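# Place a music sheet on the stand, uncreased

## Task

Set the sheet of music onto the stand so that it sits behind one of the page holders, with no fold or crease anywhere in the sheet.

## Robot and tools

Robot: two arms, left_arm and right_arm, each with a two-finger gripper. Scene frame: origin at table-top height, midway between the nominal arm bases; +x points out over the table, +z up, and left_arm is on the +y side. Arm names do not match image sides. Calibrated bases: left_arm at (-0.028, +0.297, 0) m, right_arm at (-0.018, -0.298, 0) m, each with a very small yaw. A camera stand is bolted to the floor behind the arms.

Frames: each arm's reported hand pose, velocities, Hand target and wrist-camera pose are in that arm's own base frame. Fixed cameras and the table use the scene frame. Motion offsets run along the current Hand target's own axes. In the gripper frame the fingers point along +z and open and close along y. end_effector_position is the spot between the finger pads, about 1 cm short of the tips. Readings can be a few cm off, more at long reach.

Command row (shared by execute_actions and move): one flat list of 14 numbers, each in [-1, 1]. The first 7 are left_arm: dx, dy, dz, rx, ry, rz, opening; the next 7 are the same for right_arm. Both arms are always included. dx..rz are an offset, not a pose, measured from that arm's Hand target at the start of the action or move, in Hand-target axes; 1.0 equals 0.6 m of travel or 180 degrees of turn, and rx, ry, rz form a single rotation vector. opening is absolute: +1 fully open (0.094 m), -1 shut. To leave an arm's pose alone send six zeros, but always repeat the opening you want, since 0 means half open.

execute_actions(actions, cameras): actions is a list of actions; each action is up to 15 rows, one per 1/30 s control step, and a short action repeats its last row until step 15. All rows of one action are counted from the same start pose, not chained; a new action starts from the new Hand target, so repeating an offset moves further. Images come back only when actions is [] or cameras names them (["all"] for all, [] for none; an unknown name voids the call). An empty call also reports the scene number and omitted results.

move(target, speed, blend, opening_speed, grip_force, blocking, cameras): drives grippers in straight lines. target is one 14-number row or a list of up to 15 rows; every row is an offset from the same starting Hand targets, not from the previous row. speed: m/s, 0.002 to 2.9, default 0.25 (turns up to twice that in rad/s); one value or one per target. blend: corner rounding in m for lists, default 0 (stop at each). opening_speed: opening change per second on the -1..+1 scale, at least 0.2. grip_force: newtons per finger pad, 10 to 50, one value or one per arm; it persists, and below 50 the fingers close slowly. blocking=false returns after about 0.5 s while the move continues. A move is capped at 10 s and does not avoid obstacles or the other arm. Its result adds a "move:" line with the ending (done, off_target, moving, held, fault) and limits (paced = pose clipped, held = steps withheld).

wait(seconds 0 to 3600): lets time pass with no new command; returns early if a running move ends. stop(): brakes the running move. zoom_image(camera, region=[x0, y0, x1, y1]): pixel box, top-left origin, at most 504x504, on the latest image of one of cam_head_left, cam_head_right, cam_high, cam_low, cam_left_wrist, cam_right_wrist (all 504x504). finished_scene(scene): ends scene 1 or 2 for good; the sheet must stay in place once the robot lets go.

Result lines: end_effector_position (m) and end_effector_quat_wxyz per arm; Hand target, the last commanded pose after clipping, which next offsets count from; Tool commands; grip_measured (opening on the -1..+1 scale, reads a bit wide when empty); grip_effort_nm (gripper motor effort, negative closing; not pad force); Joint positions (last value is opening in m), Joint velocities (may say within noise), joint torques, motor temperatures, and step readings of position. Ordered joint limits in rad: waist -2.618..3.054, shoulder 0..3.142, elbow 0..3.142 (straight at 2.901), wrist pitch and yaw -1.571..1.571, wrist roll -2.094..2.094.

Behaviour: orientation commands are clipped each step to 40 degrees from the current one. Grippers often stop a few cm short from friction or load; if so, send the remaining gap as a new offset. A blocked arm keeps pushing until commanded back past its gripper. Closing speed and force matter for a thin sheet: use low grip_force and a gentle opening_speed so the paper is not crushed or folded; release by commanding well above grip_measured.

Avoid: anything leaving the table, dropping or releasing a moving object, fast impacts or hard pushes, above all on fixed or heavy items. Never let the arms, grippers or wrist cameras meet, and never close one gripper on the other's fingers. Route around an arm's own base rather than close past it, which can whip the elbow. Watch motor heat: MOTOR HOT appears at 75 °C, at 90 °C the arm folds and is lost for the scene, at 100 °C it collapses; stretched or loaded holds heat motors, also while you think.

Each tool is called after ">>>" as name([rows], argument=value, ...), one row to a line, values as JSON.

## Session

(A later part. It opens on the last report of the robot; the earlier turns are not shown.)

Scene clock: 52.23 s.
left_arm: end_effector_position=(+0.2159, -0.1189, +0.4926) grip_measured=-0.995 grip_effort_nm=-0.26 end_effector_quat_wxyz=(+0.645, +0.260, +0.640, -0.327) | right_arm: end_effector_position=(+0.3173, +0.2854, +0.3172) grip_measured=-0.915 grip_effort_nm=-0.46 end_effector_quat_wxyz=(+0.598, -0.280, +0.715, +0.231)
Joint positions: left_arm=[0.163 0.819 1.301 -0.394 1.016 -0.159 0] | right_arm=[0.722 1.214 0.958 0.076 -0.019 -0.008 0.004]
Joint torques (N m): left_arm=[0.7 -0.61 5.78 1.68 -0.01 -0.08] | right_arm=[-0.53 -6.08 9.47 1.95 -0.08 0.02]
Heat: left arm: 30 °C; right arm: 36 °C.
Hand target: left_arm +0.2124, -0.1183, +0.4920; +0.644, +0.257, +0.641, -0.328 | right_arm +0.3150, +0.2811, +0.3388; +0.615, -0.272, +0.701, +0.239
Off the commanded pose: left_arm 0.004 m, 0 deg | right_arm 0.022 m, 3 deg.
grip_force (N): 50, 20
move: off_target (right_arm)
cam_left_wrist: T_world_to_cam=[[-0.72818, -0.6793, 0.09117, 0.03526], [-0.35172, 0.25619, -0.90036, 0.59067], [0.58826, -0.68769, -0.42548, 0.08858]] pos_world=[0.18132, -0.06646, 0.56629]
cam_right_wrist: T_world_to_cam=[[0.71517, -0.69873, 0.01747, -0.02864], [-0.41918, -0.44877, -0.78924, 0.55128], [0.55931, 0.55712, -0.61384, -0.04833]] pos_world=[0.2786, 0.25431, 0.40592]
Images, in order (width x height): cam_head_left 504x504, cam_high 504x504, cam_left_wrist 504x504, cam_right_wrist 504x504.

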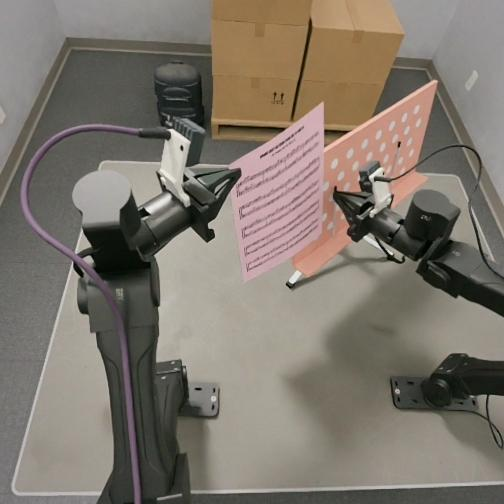

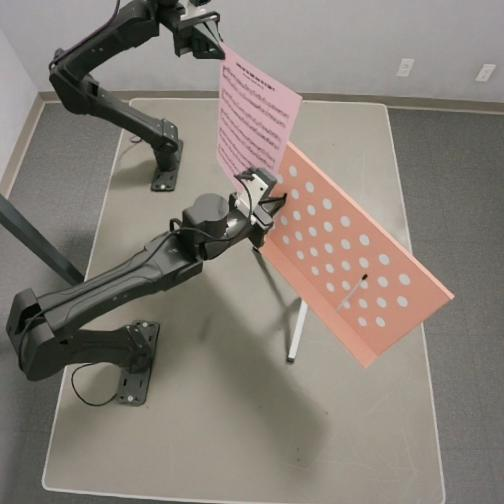

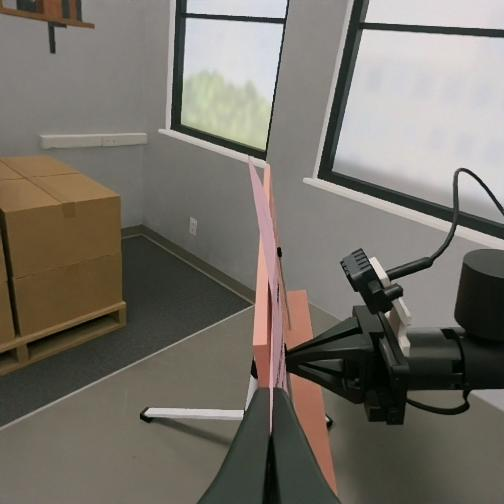

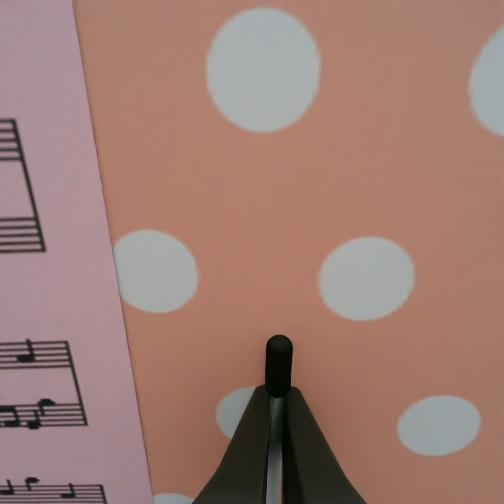

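>>> move(target=[0,0,0,0,0,0,-1, 0,0,-0.0133,0,0,0,-1], speed=0.03, cameras=["cam_right_wrist","cam_left_wrist","cam_head_left","cam_high"])

>>> zoom_image(camera="cam_left_wrist", region=[245, 280, 345, 400])

>>> zoom_image(camera="cam_right_wrist", region=[180, 300, 380, 500])

Scene clock: 54.37 s.
left_arm: end_effector_position=(+0.2159, -0.1189, +0.4926) grip_measured=-0.995 grip_effort_nm=-0.26 end_effector_quat_wxyz=(+0.645, +0.260, +0.640, -0.327) | right_arm: end_effector_position=(+0.3131, +0.2818, +0.3191) grip_measured=-0.915 grip_effort_nm=-0.46 end_effector_quat_wxyz=(+0.596, -0.280, +0.717, +0.230)
Joint positions: left_arm=[0.163 0.819 1.301 -0.394 1.016 -0.159 0] | right_arm=[0.722 1.193 0.958 0.049 -0.019 -0.008 0.004]
Joint torques (N m): left_arm=[0.68 -0.58 5.75 1.68 -0.01 -0.06] | right_arm=[-0.57 -6.8 8.23 2.06 -0.07 0.02]
Heat: left arm: 30 °C; right arm: 36 °C.
Hand target: left_arm +0.2124, -0.1183, +0.4920; +0.644, +0.257, +0.641, -0.328 | right_arm +0.3092, +0.2758, +0.3398; +0.615, -0.272, +0.701, +0.239
Off the commanded pose: left_arm 0.004 m, 0 deg | right_arm 0.022 m, 3 deg.
grip_force (N): 50, 20
move: off_target (right_arm)
cam_left_wrist: T_world_to_cam=[[-0.72818, -0.6793, 0.09117, 0.03526], [-0.35172, 0.25619, -0.90036, 0.59067], [0.58826, -0.68769, -0.42548, 0.08858]] pos_world=[0.18132, -0.06646, 0.56629]
cam_right_wrist: T_world_to_cam=[[0.7155, -0.69841, 0.01694, -0.02823], [-0.42264, -0.45204, -0.78552, 0.5502], [0.55627, 0.55488, -0.6186, -0.03967]] pos_world=[0.2748, 0.25101, 0.40813]
Images, in order (width x height): cam_head_left 504x504, cam_high 504x504, cam_left_wrist 504x504, cam_right_wrist 504x504.

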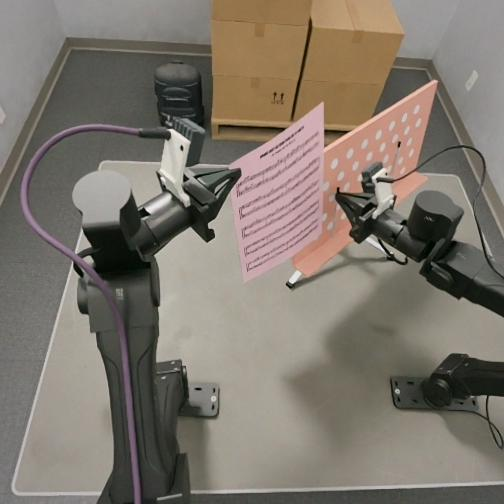

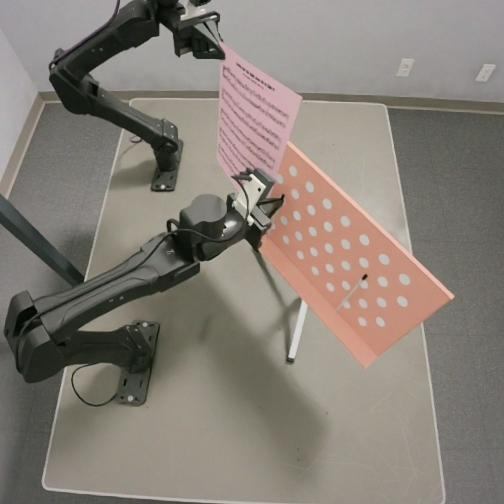

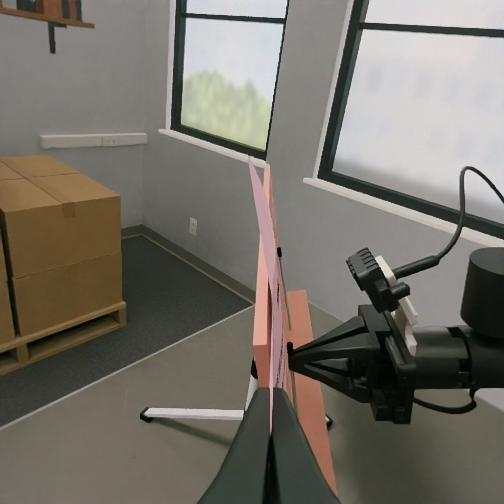

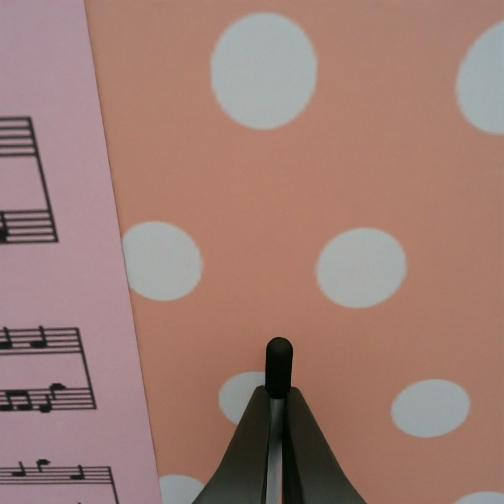

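Scaled by 4.200.

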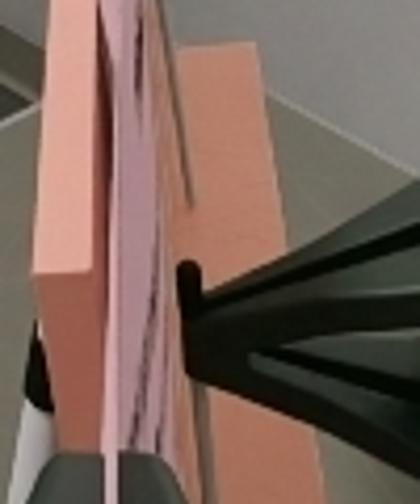

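Scaled by 2.520.

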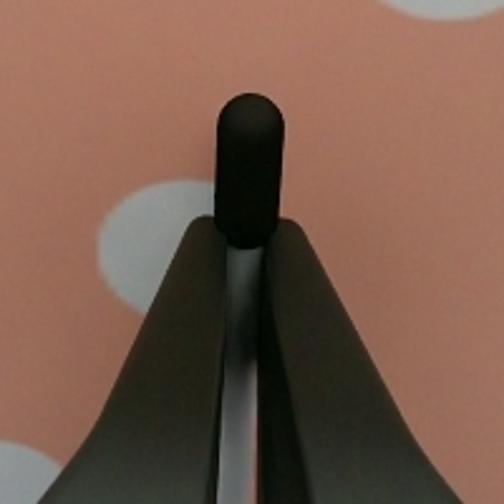

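>>> move(target=[0,0,0,0,0,0,-1, 0,0,-0.02,0,0,0,-1], speed=0.04, cameras=["cam_right_wrist","cam_left_wrist","cam_head_left"])

>>> zoom_image(camera="cam_left_wrist", region=[245, 280, 345, 400])

Scene clock: 55.20 s.
left_arm: end_effector_position=(+0.2159, -0.1189, +0.4926) grip_measured=-0.995 grip_effort_nm=-0.26 end_effector_quat_wxyz=(+0.645, +0.260, +0.640, -0.327) | right_arm: end_effector_position=(+0.3048, +0.2738, +0.3215) grip_measured=-0.915 grip_effort_nm=-0.46 end_effector_quat_wxyz=(+0.593, -0.281, +0.719, +0.229)
Joint positions: left_arm=[0.163 0.819 1.301 -0.394 1.016 -0.159 0] | right_arm=[0.72 1.147 0.947 0.009 -0.021 -0.008 0.004]
Joint torques (N m): left_arm=[0.75 -0.61 5.75 1.67 0 -0.08] | right_arm=[-0.55 -6.63 7.47 2.2 -0.08 0.01]
Heat: left arm: 30 °C; right arm: 36 °C.
Hand target: left_arm +0.2124, -0.1183, +0.4920; +0.644, +0.257, +0.641, -0.328 | right_arm +0.3004, +0.2678, +0.3413; +0.615, -0.272, +0.701, +0.239
Off the commanded pose: left_arm 0.004 m, 0 deg | right_arm 0.021 m, 3 deg.
grip_force (N): 50, 20
move: off_target (right_arm)
cam_left_wrist: T_world_to_cam=[[-0.72818, -0.6793, 0.09117, 0.03526], [-0.35172, 0.25619, -0.90036, 0.59067], [0.58826, -0.68769, -0.42548, 0.08858]] pos_world=[0.18132, -0.06646, 0.56629]
cam_right_wrist: T_world_to_cam=[[0.71528, -0.69864, 0.01621, -0.02751], [-0.42634, -0.45464, -0.78201, 0.54574], [0.55372, 0.55245, -0.62306, -0.02628]] pos_world=[0.2669, 0.24341, 0.41084]
Images, in order (width x height): cam_head_left 504x504, cam_left_wrist 504x504, cam_right_wrist 504x504.

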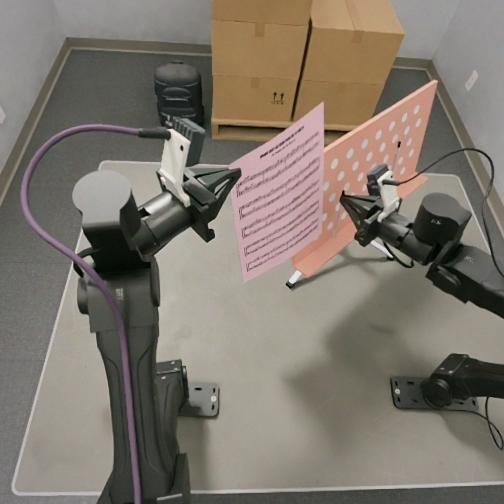

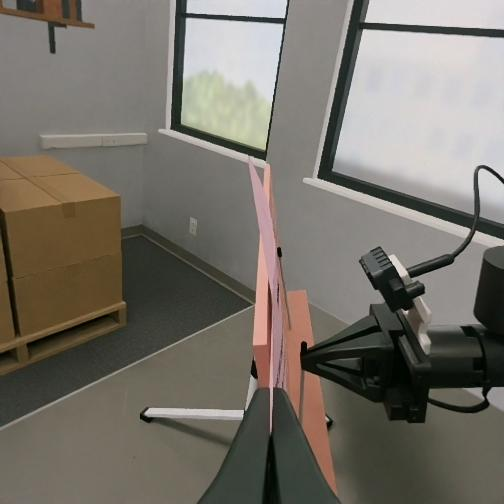

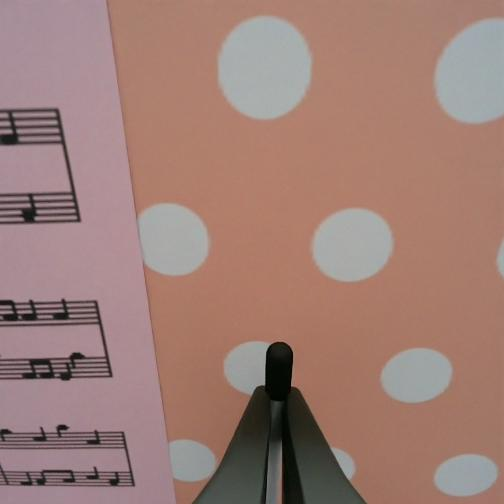

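Scaled by 4.200.

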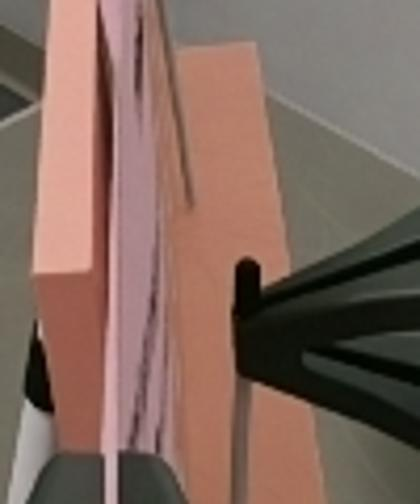

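>>> move(target=[-0.0092,-0.0065,0.0422,0.0029,0.0095,-0.0197,-1, 0,0,0,0,0,0,-1], speed=0.05, cameras=["cam_right_wrist","cam_left_wrist","cam_head_left"])

>>> zoom_image(camera="cam_left_wrist", region=[245, 280, 345, 400])

>>> zoom_image(camera="cam_left_wrist", region=[235, 120, 335, 280])

Scene clock: 58.80 s.
left_arm: end_effector_position=(+0.2309, -0.1385, +0.4896) grip_measured=-0.995 grip_effort_nm=-0.26 end_effector_quat_wxyz=(+0.618, +0.243, +0.662, -0.348) | right_arm: end_effector_position=(+0.3048, +0.2738, +0.3215) grip_measured=-0.915 grip_effort_nm=-0.47 end_effector_quat_wxyz=(+0.593, -0.281, +0.719, +0.229)
Joint positions: left_arm=[-0.021 0.885 1.358 -0.466 0.843 -0.168 0] | right_arm=[0.72 1.147 0.947 0.009 -0.021 -0.008 0.004]
Joint torques (N m): left_arm=[-0.68 -0.16 8.96 1.75 -0.1 -0.04] | right_arm=[-0.54 -6.64 7.47 2.19 -0.07 0.01]
Heat: left arm: 30 °C; right arm: 37 °C.
Hand target: left_arm +0.2266, -0.1393, +0.4989; +0.623, +0.244, +0.657, -0.347 | right_arm +0.3004, +0.2678, +0.3413; +0.615, -0.272, +0.701, +0.239
Off the commanded pose: left_arm 0.011 m, 1 deg | right_arm 0.021 m, 3 deg.
grip_force (N): 50, 20
move: off_target (left_arm)
cam_left_wrist: T_world_to_cam=[[-0.72461, -0.66888, 0.16596, -0.00289], [-0.42436, 0.2433, -0.8722, 0.59942], [0.54302, -0.70242, -0.46014, 0.09034]] pos_world=[0.20322, -0.08432, 0.56486]
cam_right_wrist: T_world_to_cam=[[0.71528, -0.69864, 0.01621, -0.02751], [-0.42634, -0.45464, -0.78201, 0.54574], [0.55372, 0.55245, -0.62306, -0.02628]] pos_world=[0.2669, 0.24341, 0.41084]
Images, in order (width x height): cam_head_left 504x504, cam_left_wrist 504x504, cam_right_wrist 504x504.

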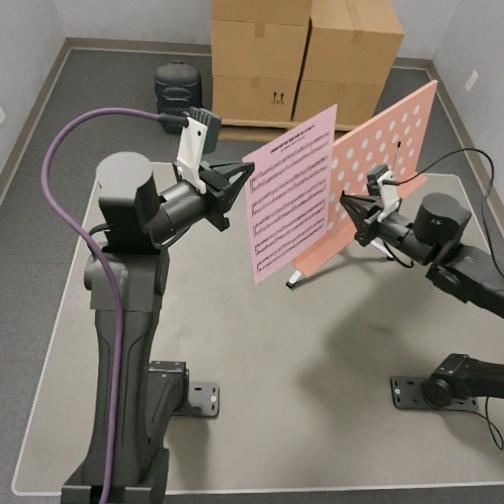

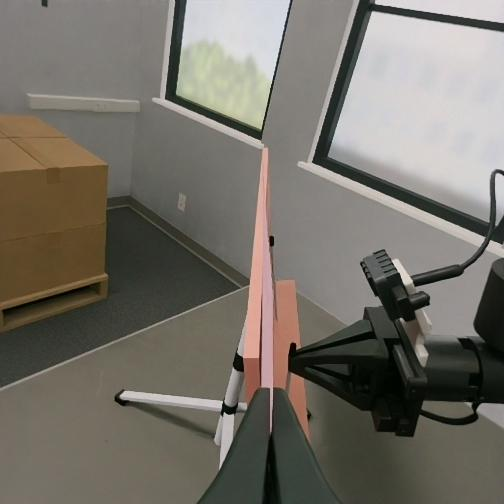

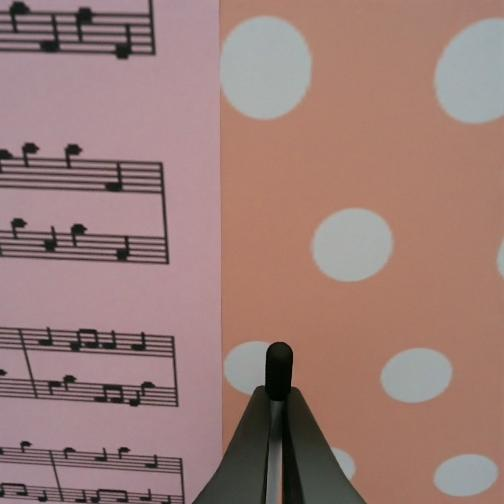

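Scaled by 4.200.

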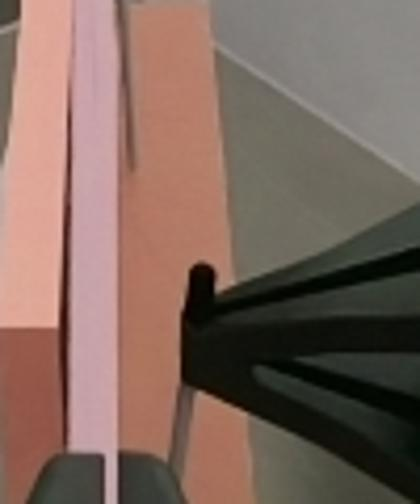

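Scaled by 3.150.

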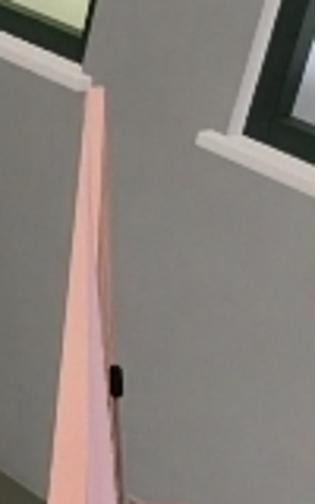

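>>> move(target=[0.0017,-0.0015,0.0912,0,-0.0028,0,-1, 0,0,0,0,0,0,-1], speed=0.06, cameras=["cam_right_wrist","cam_left_wrist","cam_head_left"])

>>> zoom_image(camera="cam_left_wrist", region=[225, 240, 345, 400])

Scene clock: 60.90 s.
left_arm: end_effector_position=(+0.2640, -0.1812, +0.4823) grip_measured=-0.995 grip_effort_nm=-0.26 end_effector_quat_wxyz=(+0.610, +0.240, +0.670, -0.349) | right_arm: end_effector_position=(+0.3048, +0.2738, +0.3215) grip_measured=-0.915 grip_effort_nm=-0.47 end_effector_quat_wxyz=(+0.593, -0.281, +0.719, +0.229)
Joint positions: left_arm=[-0.299 0.997 1.37 -0.388 0.563 -0.168 0] | right_arm=[0.72 1.147 0.947 0.009 -0.021 -0.008 0.004]
Joint torques (N m): left_arm=[-0.72 -1.14 9.63 2.23 -0.09 0] | right_arm=[-0.54 -6.63 7.49 2.2 -0.07 0.01]
Heat: left arm: 30 °C; right arm: 37 °C.
Hand target: left_arm +0.2612, -0.1817, +0.4991; +0.626, +0.243, +0.654, -0.348 | right_arm +0.3004, +0.2678, +0.3413; +0.615, -0.272, +0.701, +0.239
Off the commanded pose: left_arm 0.017 m, 3 deg | right_arm 0.021 m, 3 deg.
grip_force (N): 50, 20
move: off_target (left_arm)
cam_left_wrist: T_world_to_cam=[[-0.71973, -0.67073, 0.17917, -0.01416], [-0.44392, 0.24619, -0.86158, 0.6181], [0.53378, -0.69965, -0.47494, 0.04911]] pos_world=[0.23798, -0.12731, 0.5584]
cam_right_wrist: T_world_to_cam=[[0.71528, -0.69864, 0.01621, -0.02751], [-0.42634, -0.45464, -0.78201, 0.54574], [0.55372, 0.55245, -0.62306, -0.02628]] pos_world=[0.2669, 0.24341, 0.41084]
Images, in order (width x height): cam_head_left 504x504, cam_left_wrist 504x504, cam_right_wrist 504x504.

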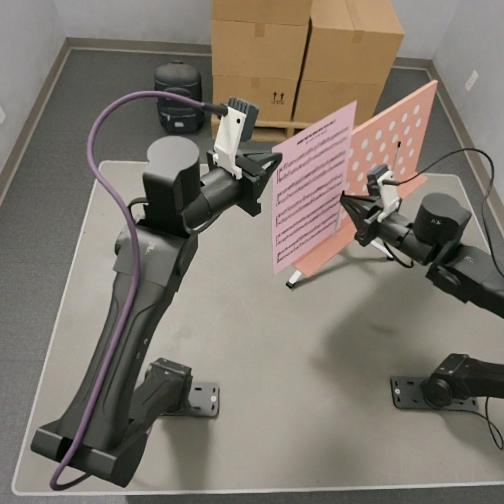

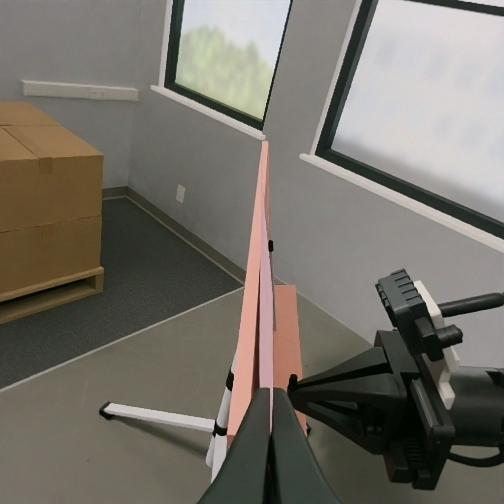

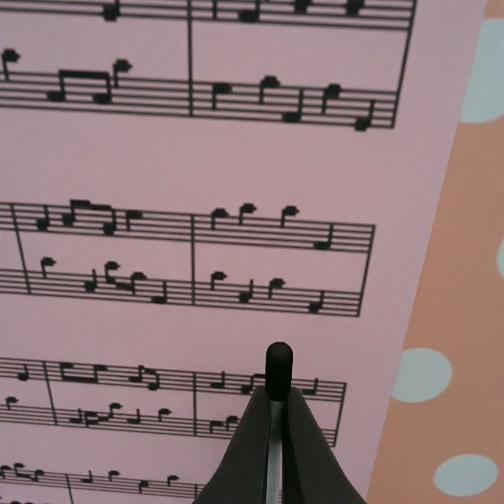

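Scaled by 3.150.

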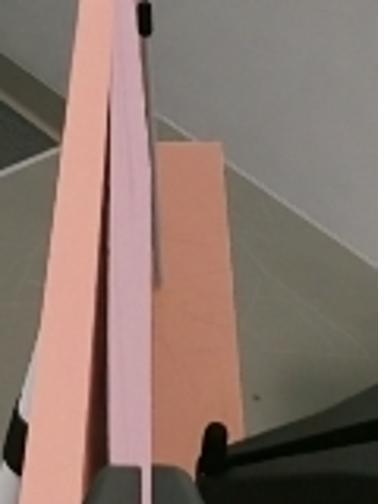

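>>> zoom_image(camera="cam_head_left", region=[260, 150, 380, 290])

>>> zoom_image(camera="cam_right_wrist", region=[180, 300, 480, 504])

Scaled by 3.600.

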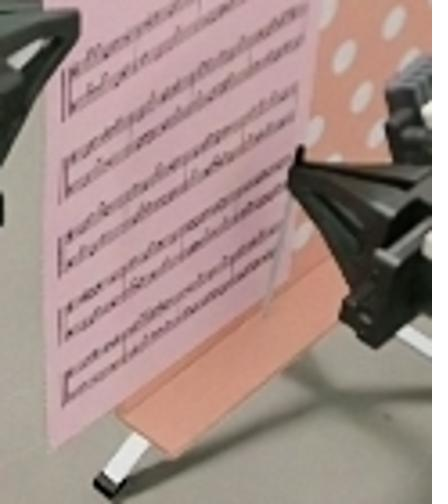

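Scaled by 1.680.

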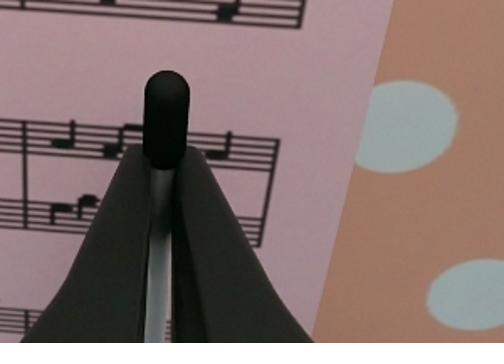

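>>> move(target=[-0.005,0.0022,0.0768,0,-0.0064,0,-1, 0,0,0,0,0,0,-1], speed=0.06, cameras=["cam_right_wrist","cam_left_wrist","cam_head_left","cam_high"])

>>> zoom_image(camera="cam_left_wrist", region=[225, 240, 345, 400])

>>> zoom_image(camera="cam_head_left", region=[260, 150, 380, 290])

Scene clock: 62.80 s.
left_arm: end_effector_position=(+0.2944, -0.2147, +0.4857) grip_measured=-0.995 grip_effort_nm=-0.26 end_effector_quat_wxyz=(+0.618, +0.239, +0.663, -0.348) | right_arm: end_effector_position=(+0.3048, +0.2738, +0.3215) grip_measured=-0.915 grip_effort_nm=-0.46 end_effector_quat_wxyz=(+0.593, -0.281, +0.719, +0.229)
Joint positions: left_arm=[-0.421 1.122 1.413 -0.285 0.438 -0.169 0] | right_arm=[0.72 1.147 0.947 0.009 -0.021 -0.008 0.004]
Joint torques (N m): left_arm=[-0.68 -2.04 10.06 2.26 -0.09 -0.06] | right_arm=[-0.54 -6.63 7.47 2.2 -0.07 0.01]
Heat: left arm: 30 °C; right arm: 37 °C.
Hand target: left_arm +0.2925, -0.2155, +0.5031; +0.633, +0.240, +0.648, -0.351 | right_arm +0.3004, +0.2678, +0.3413; +0.615, -0.272, +0.701, +0.239
Off the commanded pose: left_arm 0.018 m, 2 deg | right_arm 0.021 m, 3 deg.
grip_force (N): 50, 20
move: off_target (left_arm)
cam_left_wrist: T_world_to_cam=[[-0.72093, -0.67162, 0.17081, -0.01113], [-0.42856, 0.23838, -0.8715, 0.64144], [0.5446, -0.70149, -0.45969, 0.00009]] pos_world=[0.26682, -0.16032, 0.56096]
cam_right_wrist: T_world_to_cam=[[0.71528, -0.69864, 0.01621, -0.02751], [-0.42634, -0.45464, -0.78201, 0.54574], [0.55372, 0.55245, -0.62306, -0.02628]] pos_world=[0.2669, 0.24341, 0.41084]
Images, in order (width x height): cam_head_left 504x504, cam_high 504x504, cam_left_wrist 504x504, cam_right_wrist 504x504.

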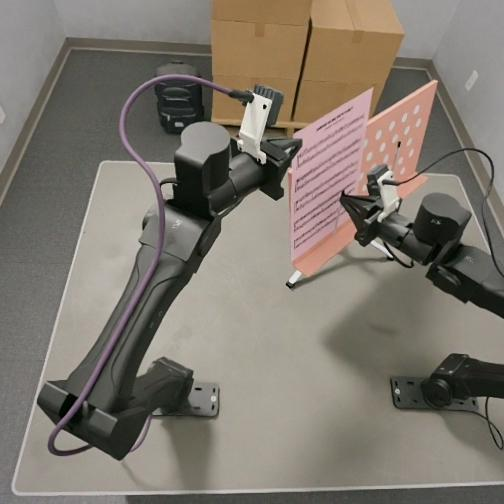

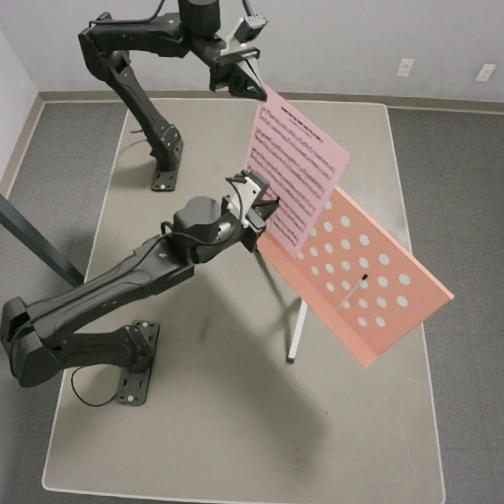

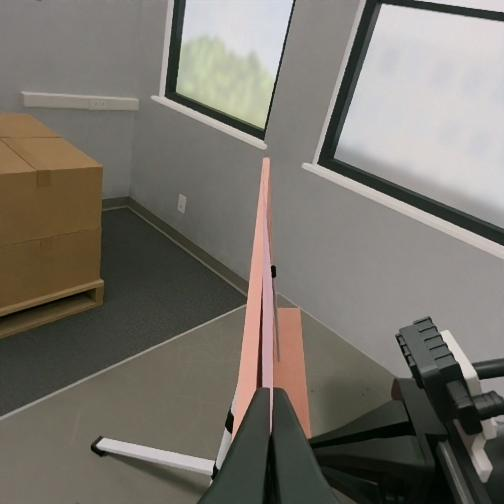

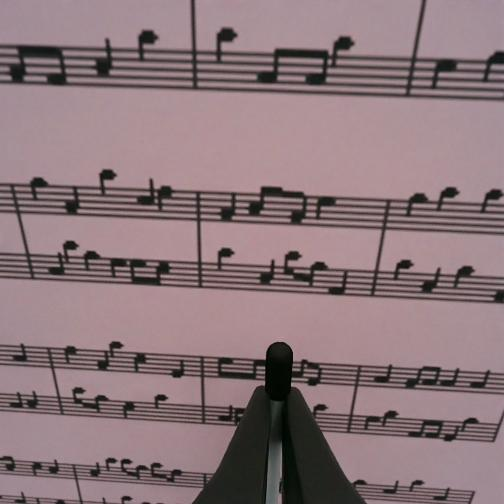

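Scaled by 3.150.

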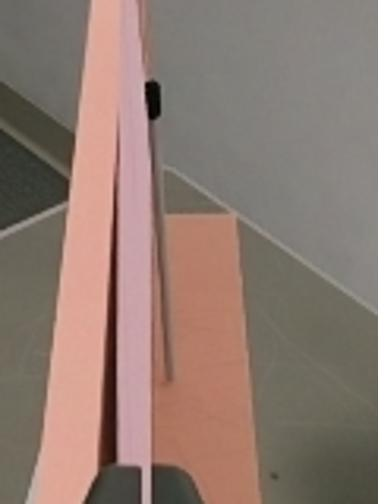

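Scaled by 3.600.

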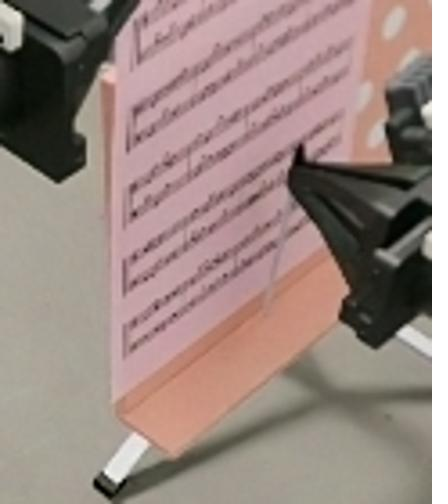

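>>> move(target=[0.0248,0.0025,0.0285,0,0,0,-1, 0,0,0,0,0,0,-1], speed=0.05, cameras=["cam_right_wrist","cam_left_wrist","cam_head_left","cam_head_right"])

>>> zoom_image(camera="cam_left_wrist", region=[225, 240, 345, 400])

>>> zoom_image(camera="cam_head_left", region=[280, 190, 360, 290])

>>> zoom_image(camera="cam_head_right", region=[260, 90, 460, 290])

Scene clock: 64.63 s.
left_arm: end_effector_position=(+0.3002, -0.2262, +0.4935) grip_measured=-0.995 grip_effort_nm=-0.26 end_effector_quat_wxyz=(+0.634, +0.240, +0.647, -0.350) | right_arm: end_effector_position=(+0.3048, +0.2738, +0.3215) grip_measured=-0.915 grip_effort_nm=-0.46 end_effector_quat_wxyz=(+0.593, -0.281, +0.719, +0.229)
Joint positions: left_arm=[-0.461 1.15 1.413 -0.211 0.398 -0.169 0] | right_arm=[0.72 1.147 0.947 0.009 -0.021 -0.008 0.004]
Joint torques (N m): left_arm=[-0.66 -2.29 5.93 2.27 -0.09 -0.01] | right_arm=[-0.54 -6.64 7.47 2.2 -0.08 0.01]
Heat: left arm: 31 °C; right arm: 38 °C.
Hand target: left_arm +0.3035, -0.2295, +0.4889; +0.632, +0.240, +0.648, -0.350 | right_arm +0.3004, +0.2678, +0.3413; +0.615, -0.272, +0.701, +0.239
Off the commanded pose: left_arm 0.006 m, 0 deg | right_arm 0.021 m, 3 deg.
grip_force (N): 50, 20
move: done
cam_left_wrist: T_world_to_cam=[[-0.72759, -0.66827, 0.15498, -0.00545], [-0.3925, 0.22025, -0.89299, 0.64904], [0.56263, -0.71056, -0.42255, -0.03345]] pos_world=[0.2696, -0.17036, 0.5663]
cam_right_wrist: T_world_to_cam=[[0.71528, -0.69864, 0.01621, -0.02751], [-0.42634, -0.45464, -0.78201, 0.54574], [0.55372, 0.55245, -0.62306, -0.02628]] pos_world=[0.2669, 0.24341, 0.41084]
Images, in order (width x height): cam_head_left 504x504, cam_head_right 504x504, cam_left_wrist 504x504, cam_right_wrist 504x504.

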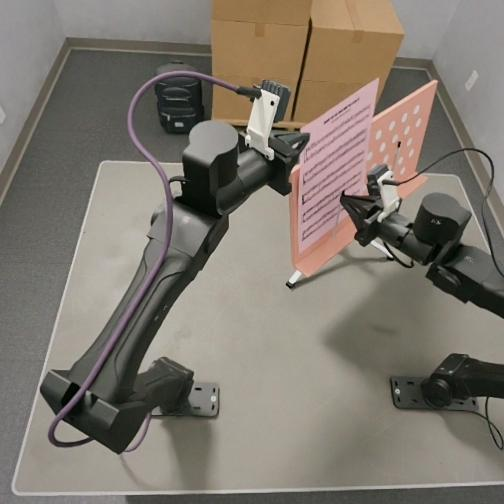

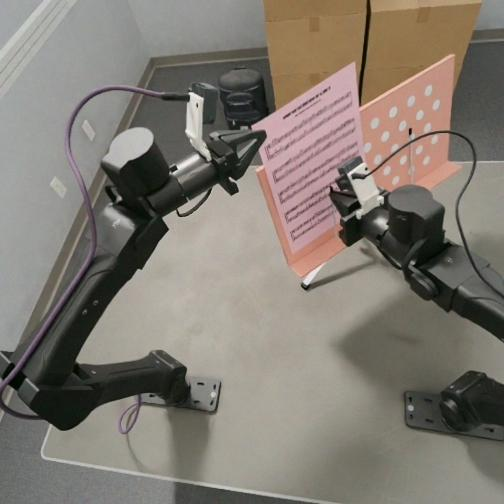

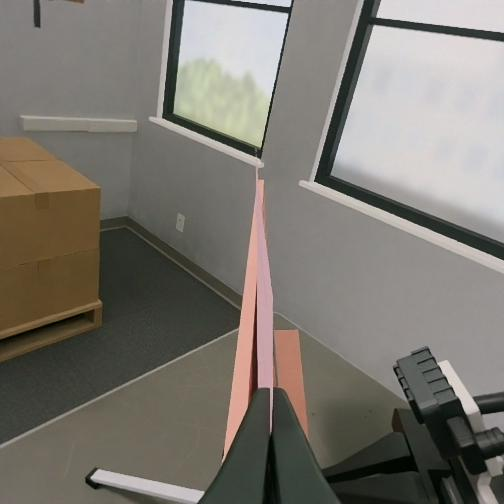

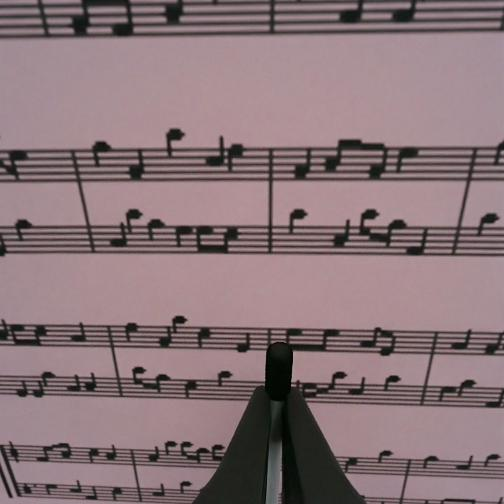

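Scaled by 3.150.

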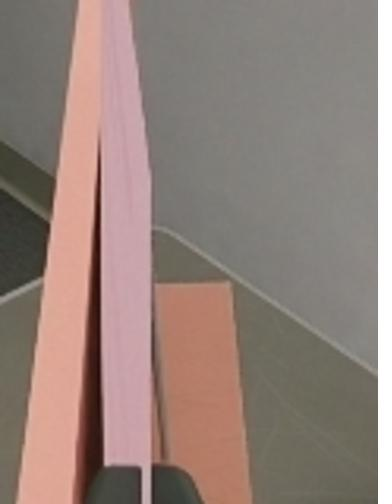

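Scaled by 5.040.

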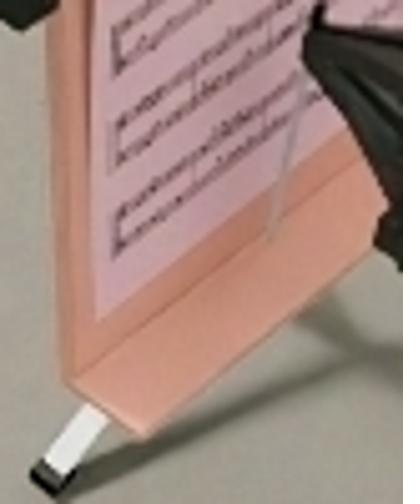

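Scaled by 2.520.

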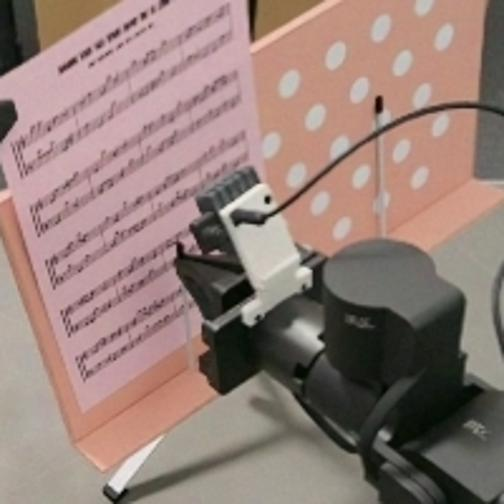

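>>> move(target=[0.0247,0.0077,0.0022,0,0.0122,-0.0072,-1, 0,0,0,0,0,0,-1], speed=0.05, cameras=["cam_left_wrist","cam_head_left","cam_head_right"])

>>> zoom_image(camera="cam_left_wrist", region=[225, 140, 345, 400])

>>> zoom_image(camera="cam_head_left", region=[280, 190, 360, 290])

>>> zoom_image(camera="cam_head_right", region=[260, 90, 460, 290])

Scene clock: 65.80 s.
left_arm: end_effector_position=(+0.3023, -0.2282, +0.4825) grip_measured=-0.995 grip_effort_nm=-0.26 end_effector_quat_wxyz=(+0.624, +0.240, +0.655, -0.352) | right_arm: end_effector_position=(+0.3048, +0.2738, +0.3215) grip_measured=-0.915 grip_effort_nm=-0.46 end_effector_quat_wxyz=(+0.593, -0.281, +0.719, +0.229)
Joint positions: left_arm=[-0.461 1.15 1.389 -0.21 0.403 -0.173 0] | right_arm=[0.72 1.147 0.947 0.009 -0.021 -0.008 0.004]
Joint torques (N m): left_arm=[0.44 -2.32 5.96 2.09 0.04 -0.1] | right_arm=[-0.54 -6.63 7.47 2.2 -0.07 0.01]
Heat: left arm: 31 °C; right arm: 38 °C.
Hand target: left_arm +0.3065, -0.2295, +0.4736; +0.616, +0.239, +0.663, -0.353 | right_arm +0.3004, +0.2678, +0.3413; +0.615, -0.272, +0.701, +0.239
Off the commanded pose: left_arm 0.010 m, 1 deg | right_arm 0.021 m, 3 deg.
grip_force (N): 50, 20
move: done
cam_left_wrist: T_world_to_cam=[[-0.7275, -0.66561, 0.16648, -0.00863], [-0.41203, 0.22981, -0.88172, 0.64317], [0.54862, -0.71004, -0.44144, -0.02719]] pos_world=[0.27365, -0.17285, 0.55653]
Images, in order (width x height): cam_head_left 504x504, cam_head_right 504x504, cam_left_wrist 504x504.

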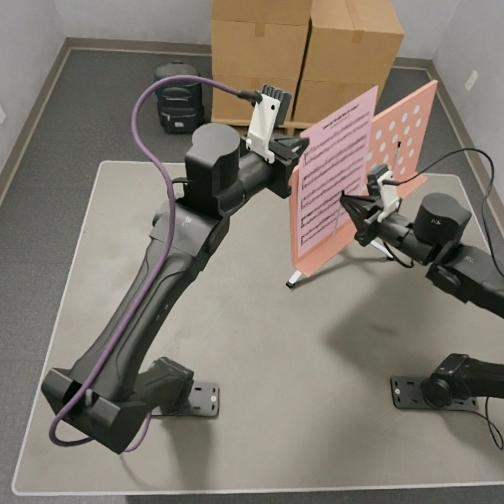

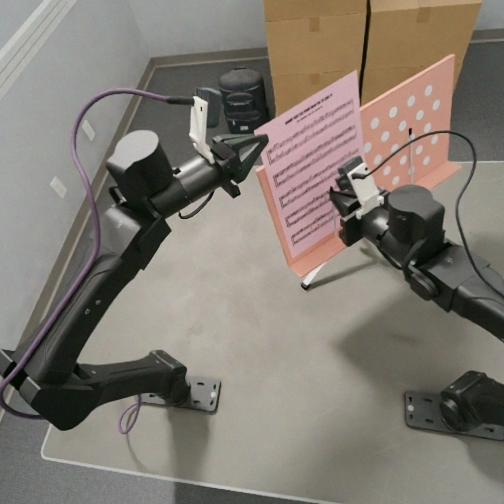

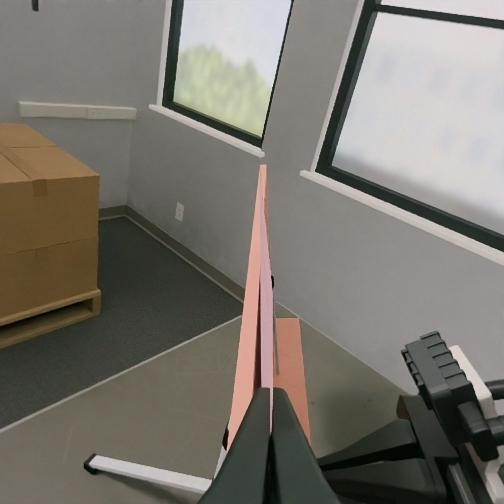

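Scaled by 1.938.

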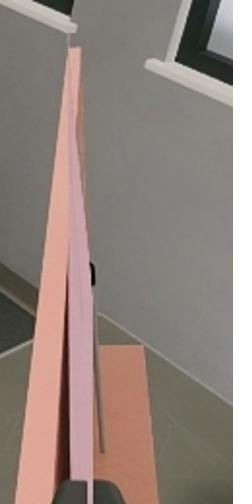

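Scaled by 5.040.

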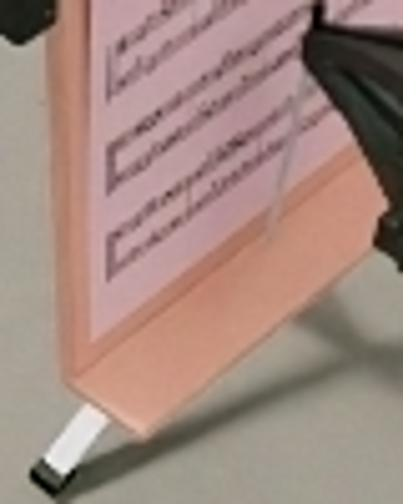

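Scaled by 2.520.

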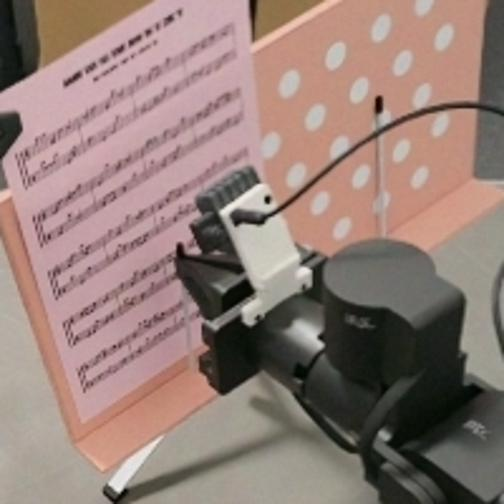

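>>> move(target=[0.0172,0.008,0,0,0.0067,0,-1, 0,0,0,0,0,0,-1], speed=0.04, cameras=["cam_left_wrist","cam_head_left","cam_head_right"])

>>> zoom_image(camera="cam_left_wrist", region=[225, 140, 345, 400])

>>> zoom_image(camera="cam_head_left", region=[280, 190, 360, 290])

>>> zoom_image(camera="cam_head_right", region=[270, 170, 370, 290])

Scene clock: 67.13 s.
left_arm: end_effector_position=(+0.3056, -0.2277, +0.4700) grip_measured=-0.995 grip_effort_nm=-0.26 end_effector_quat_wxyz=(+0.614, +0.242, +0.664, -0.352) | right_arm: end_effector_position=(+0.3048, +0.2738, +0.3215) grip_measured=-0.915 grip_effort_nm=-0.47 end_effector_quat_wxyz=(+0.593, -0.281, +0.719, +0.229)
Joint positions: left_arm=[-0.448 1.15 1.361 -0.21 0.422 -0.173 0] | right_arm=[0.72 1.147 0.947 0.009 -0.021 -0.008 0.004]
Joint torques (N m): left_arm=[0.62 -2.67 6.05 2.1 0.01 0.03] | right_arm=[-0.53 -6.63 7.49 2.2 -0.07 0]
Heat: left arm: 31 °C; right arm: 38 °C.
Hand target: left_arm +0.3089, -0.2276, +0.4625; +0.609, +0.243, +0.669, -0.350 | right_arm +0.3004, +0.2678, +0.3413; +0.615, -0.272, +0.701, +0.239
Off the commanded pose: left_arm 0.008 m, 1 deg | right_arm 0.021 m, 3 deg.
grip_force (N): 50, 20
move: done
cam_left_wrist: T_world_to_cam=[[-0.72692, -0.66379, 0.17599, -0.00797], [-0.43191, 0.24267, -0.86866, 0.63625], [0.53389, -0.70746, -0.4631, -0.01887]] pos_world=[0.27908, -0.17304, 0.54535]
Images, in order (width x height): cam_head_left 504x504, cam_head_right 504x504, cam_left_wrist 504x504.

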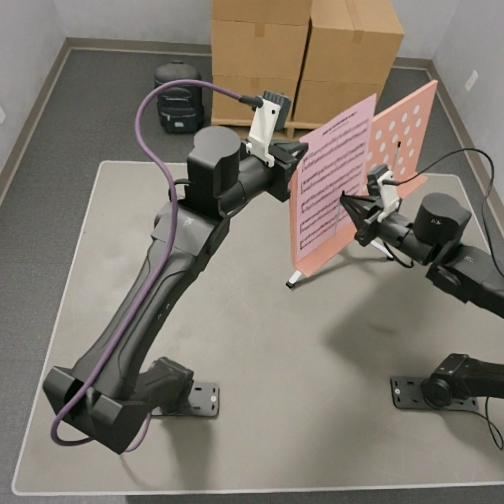

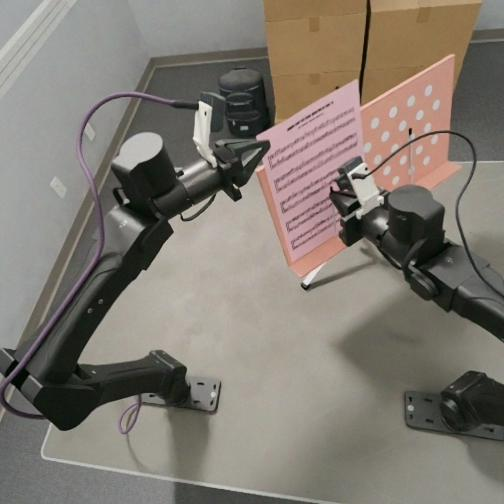

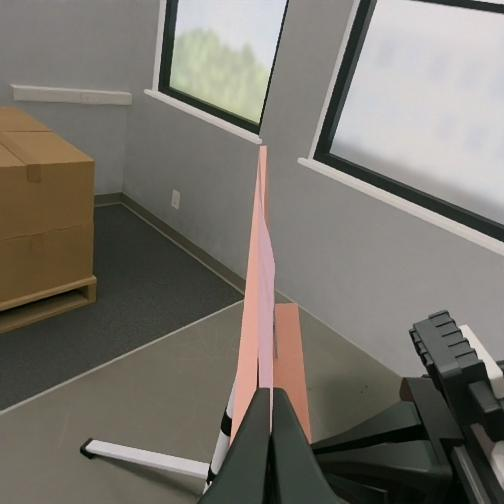

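Scaled by 1.938.

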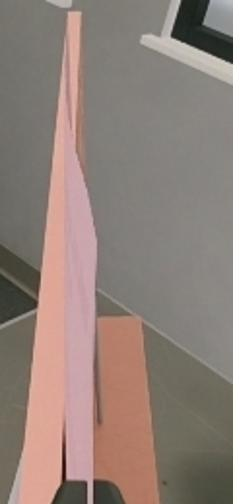

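Scaled by 5.040.

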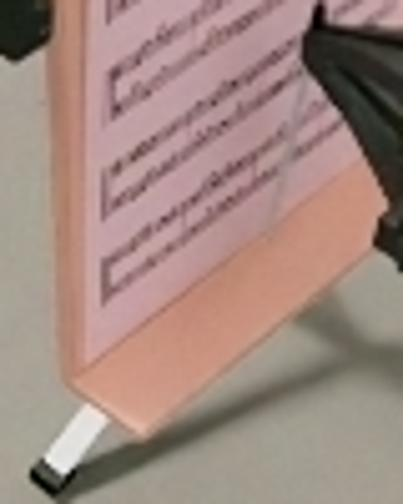

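Scaled by 4.200.

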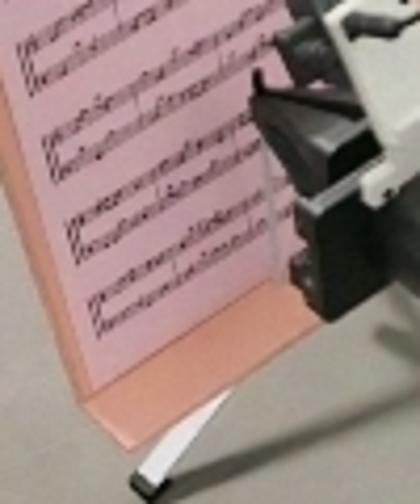

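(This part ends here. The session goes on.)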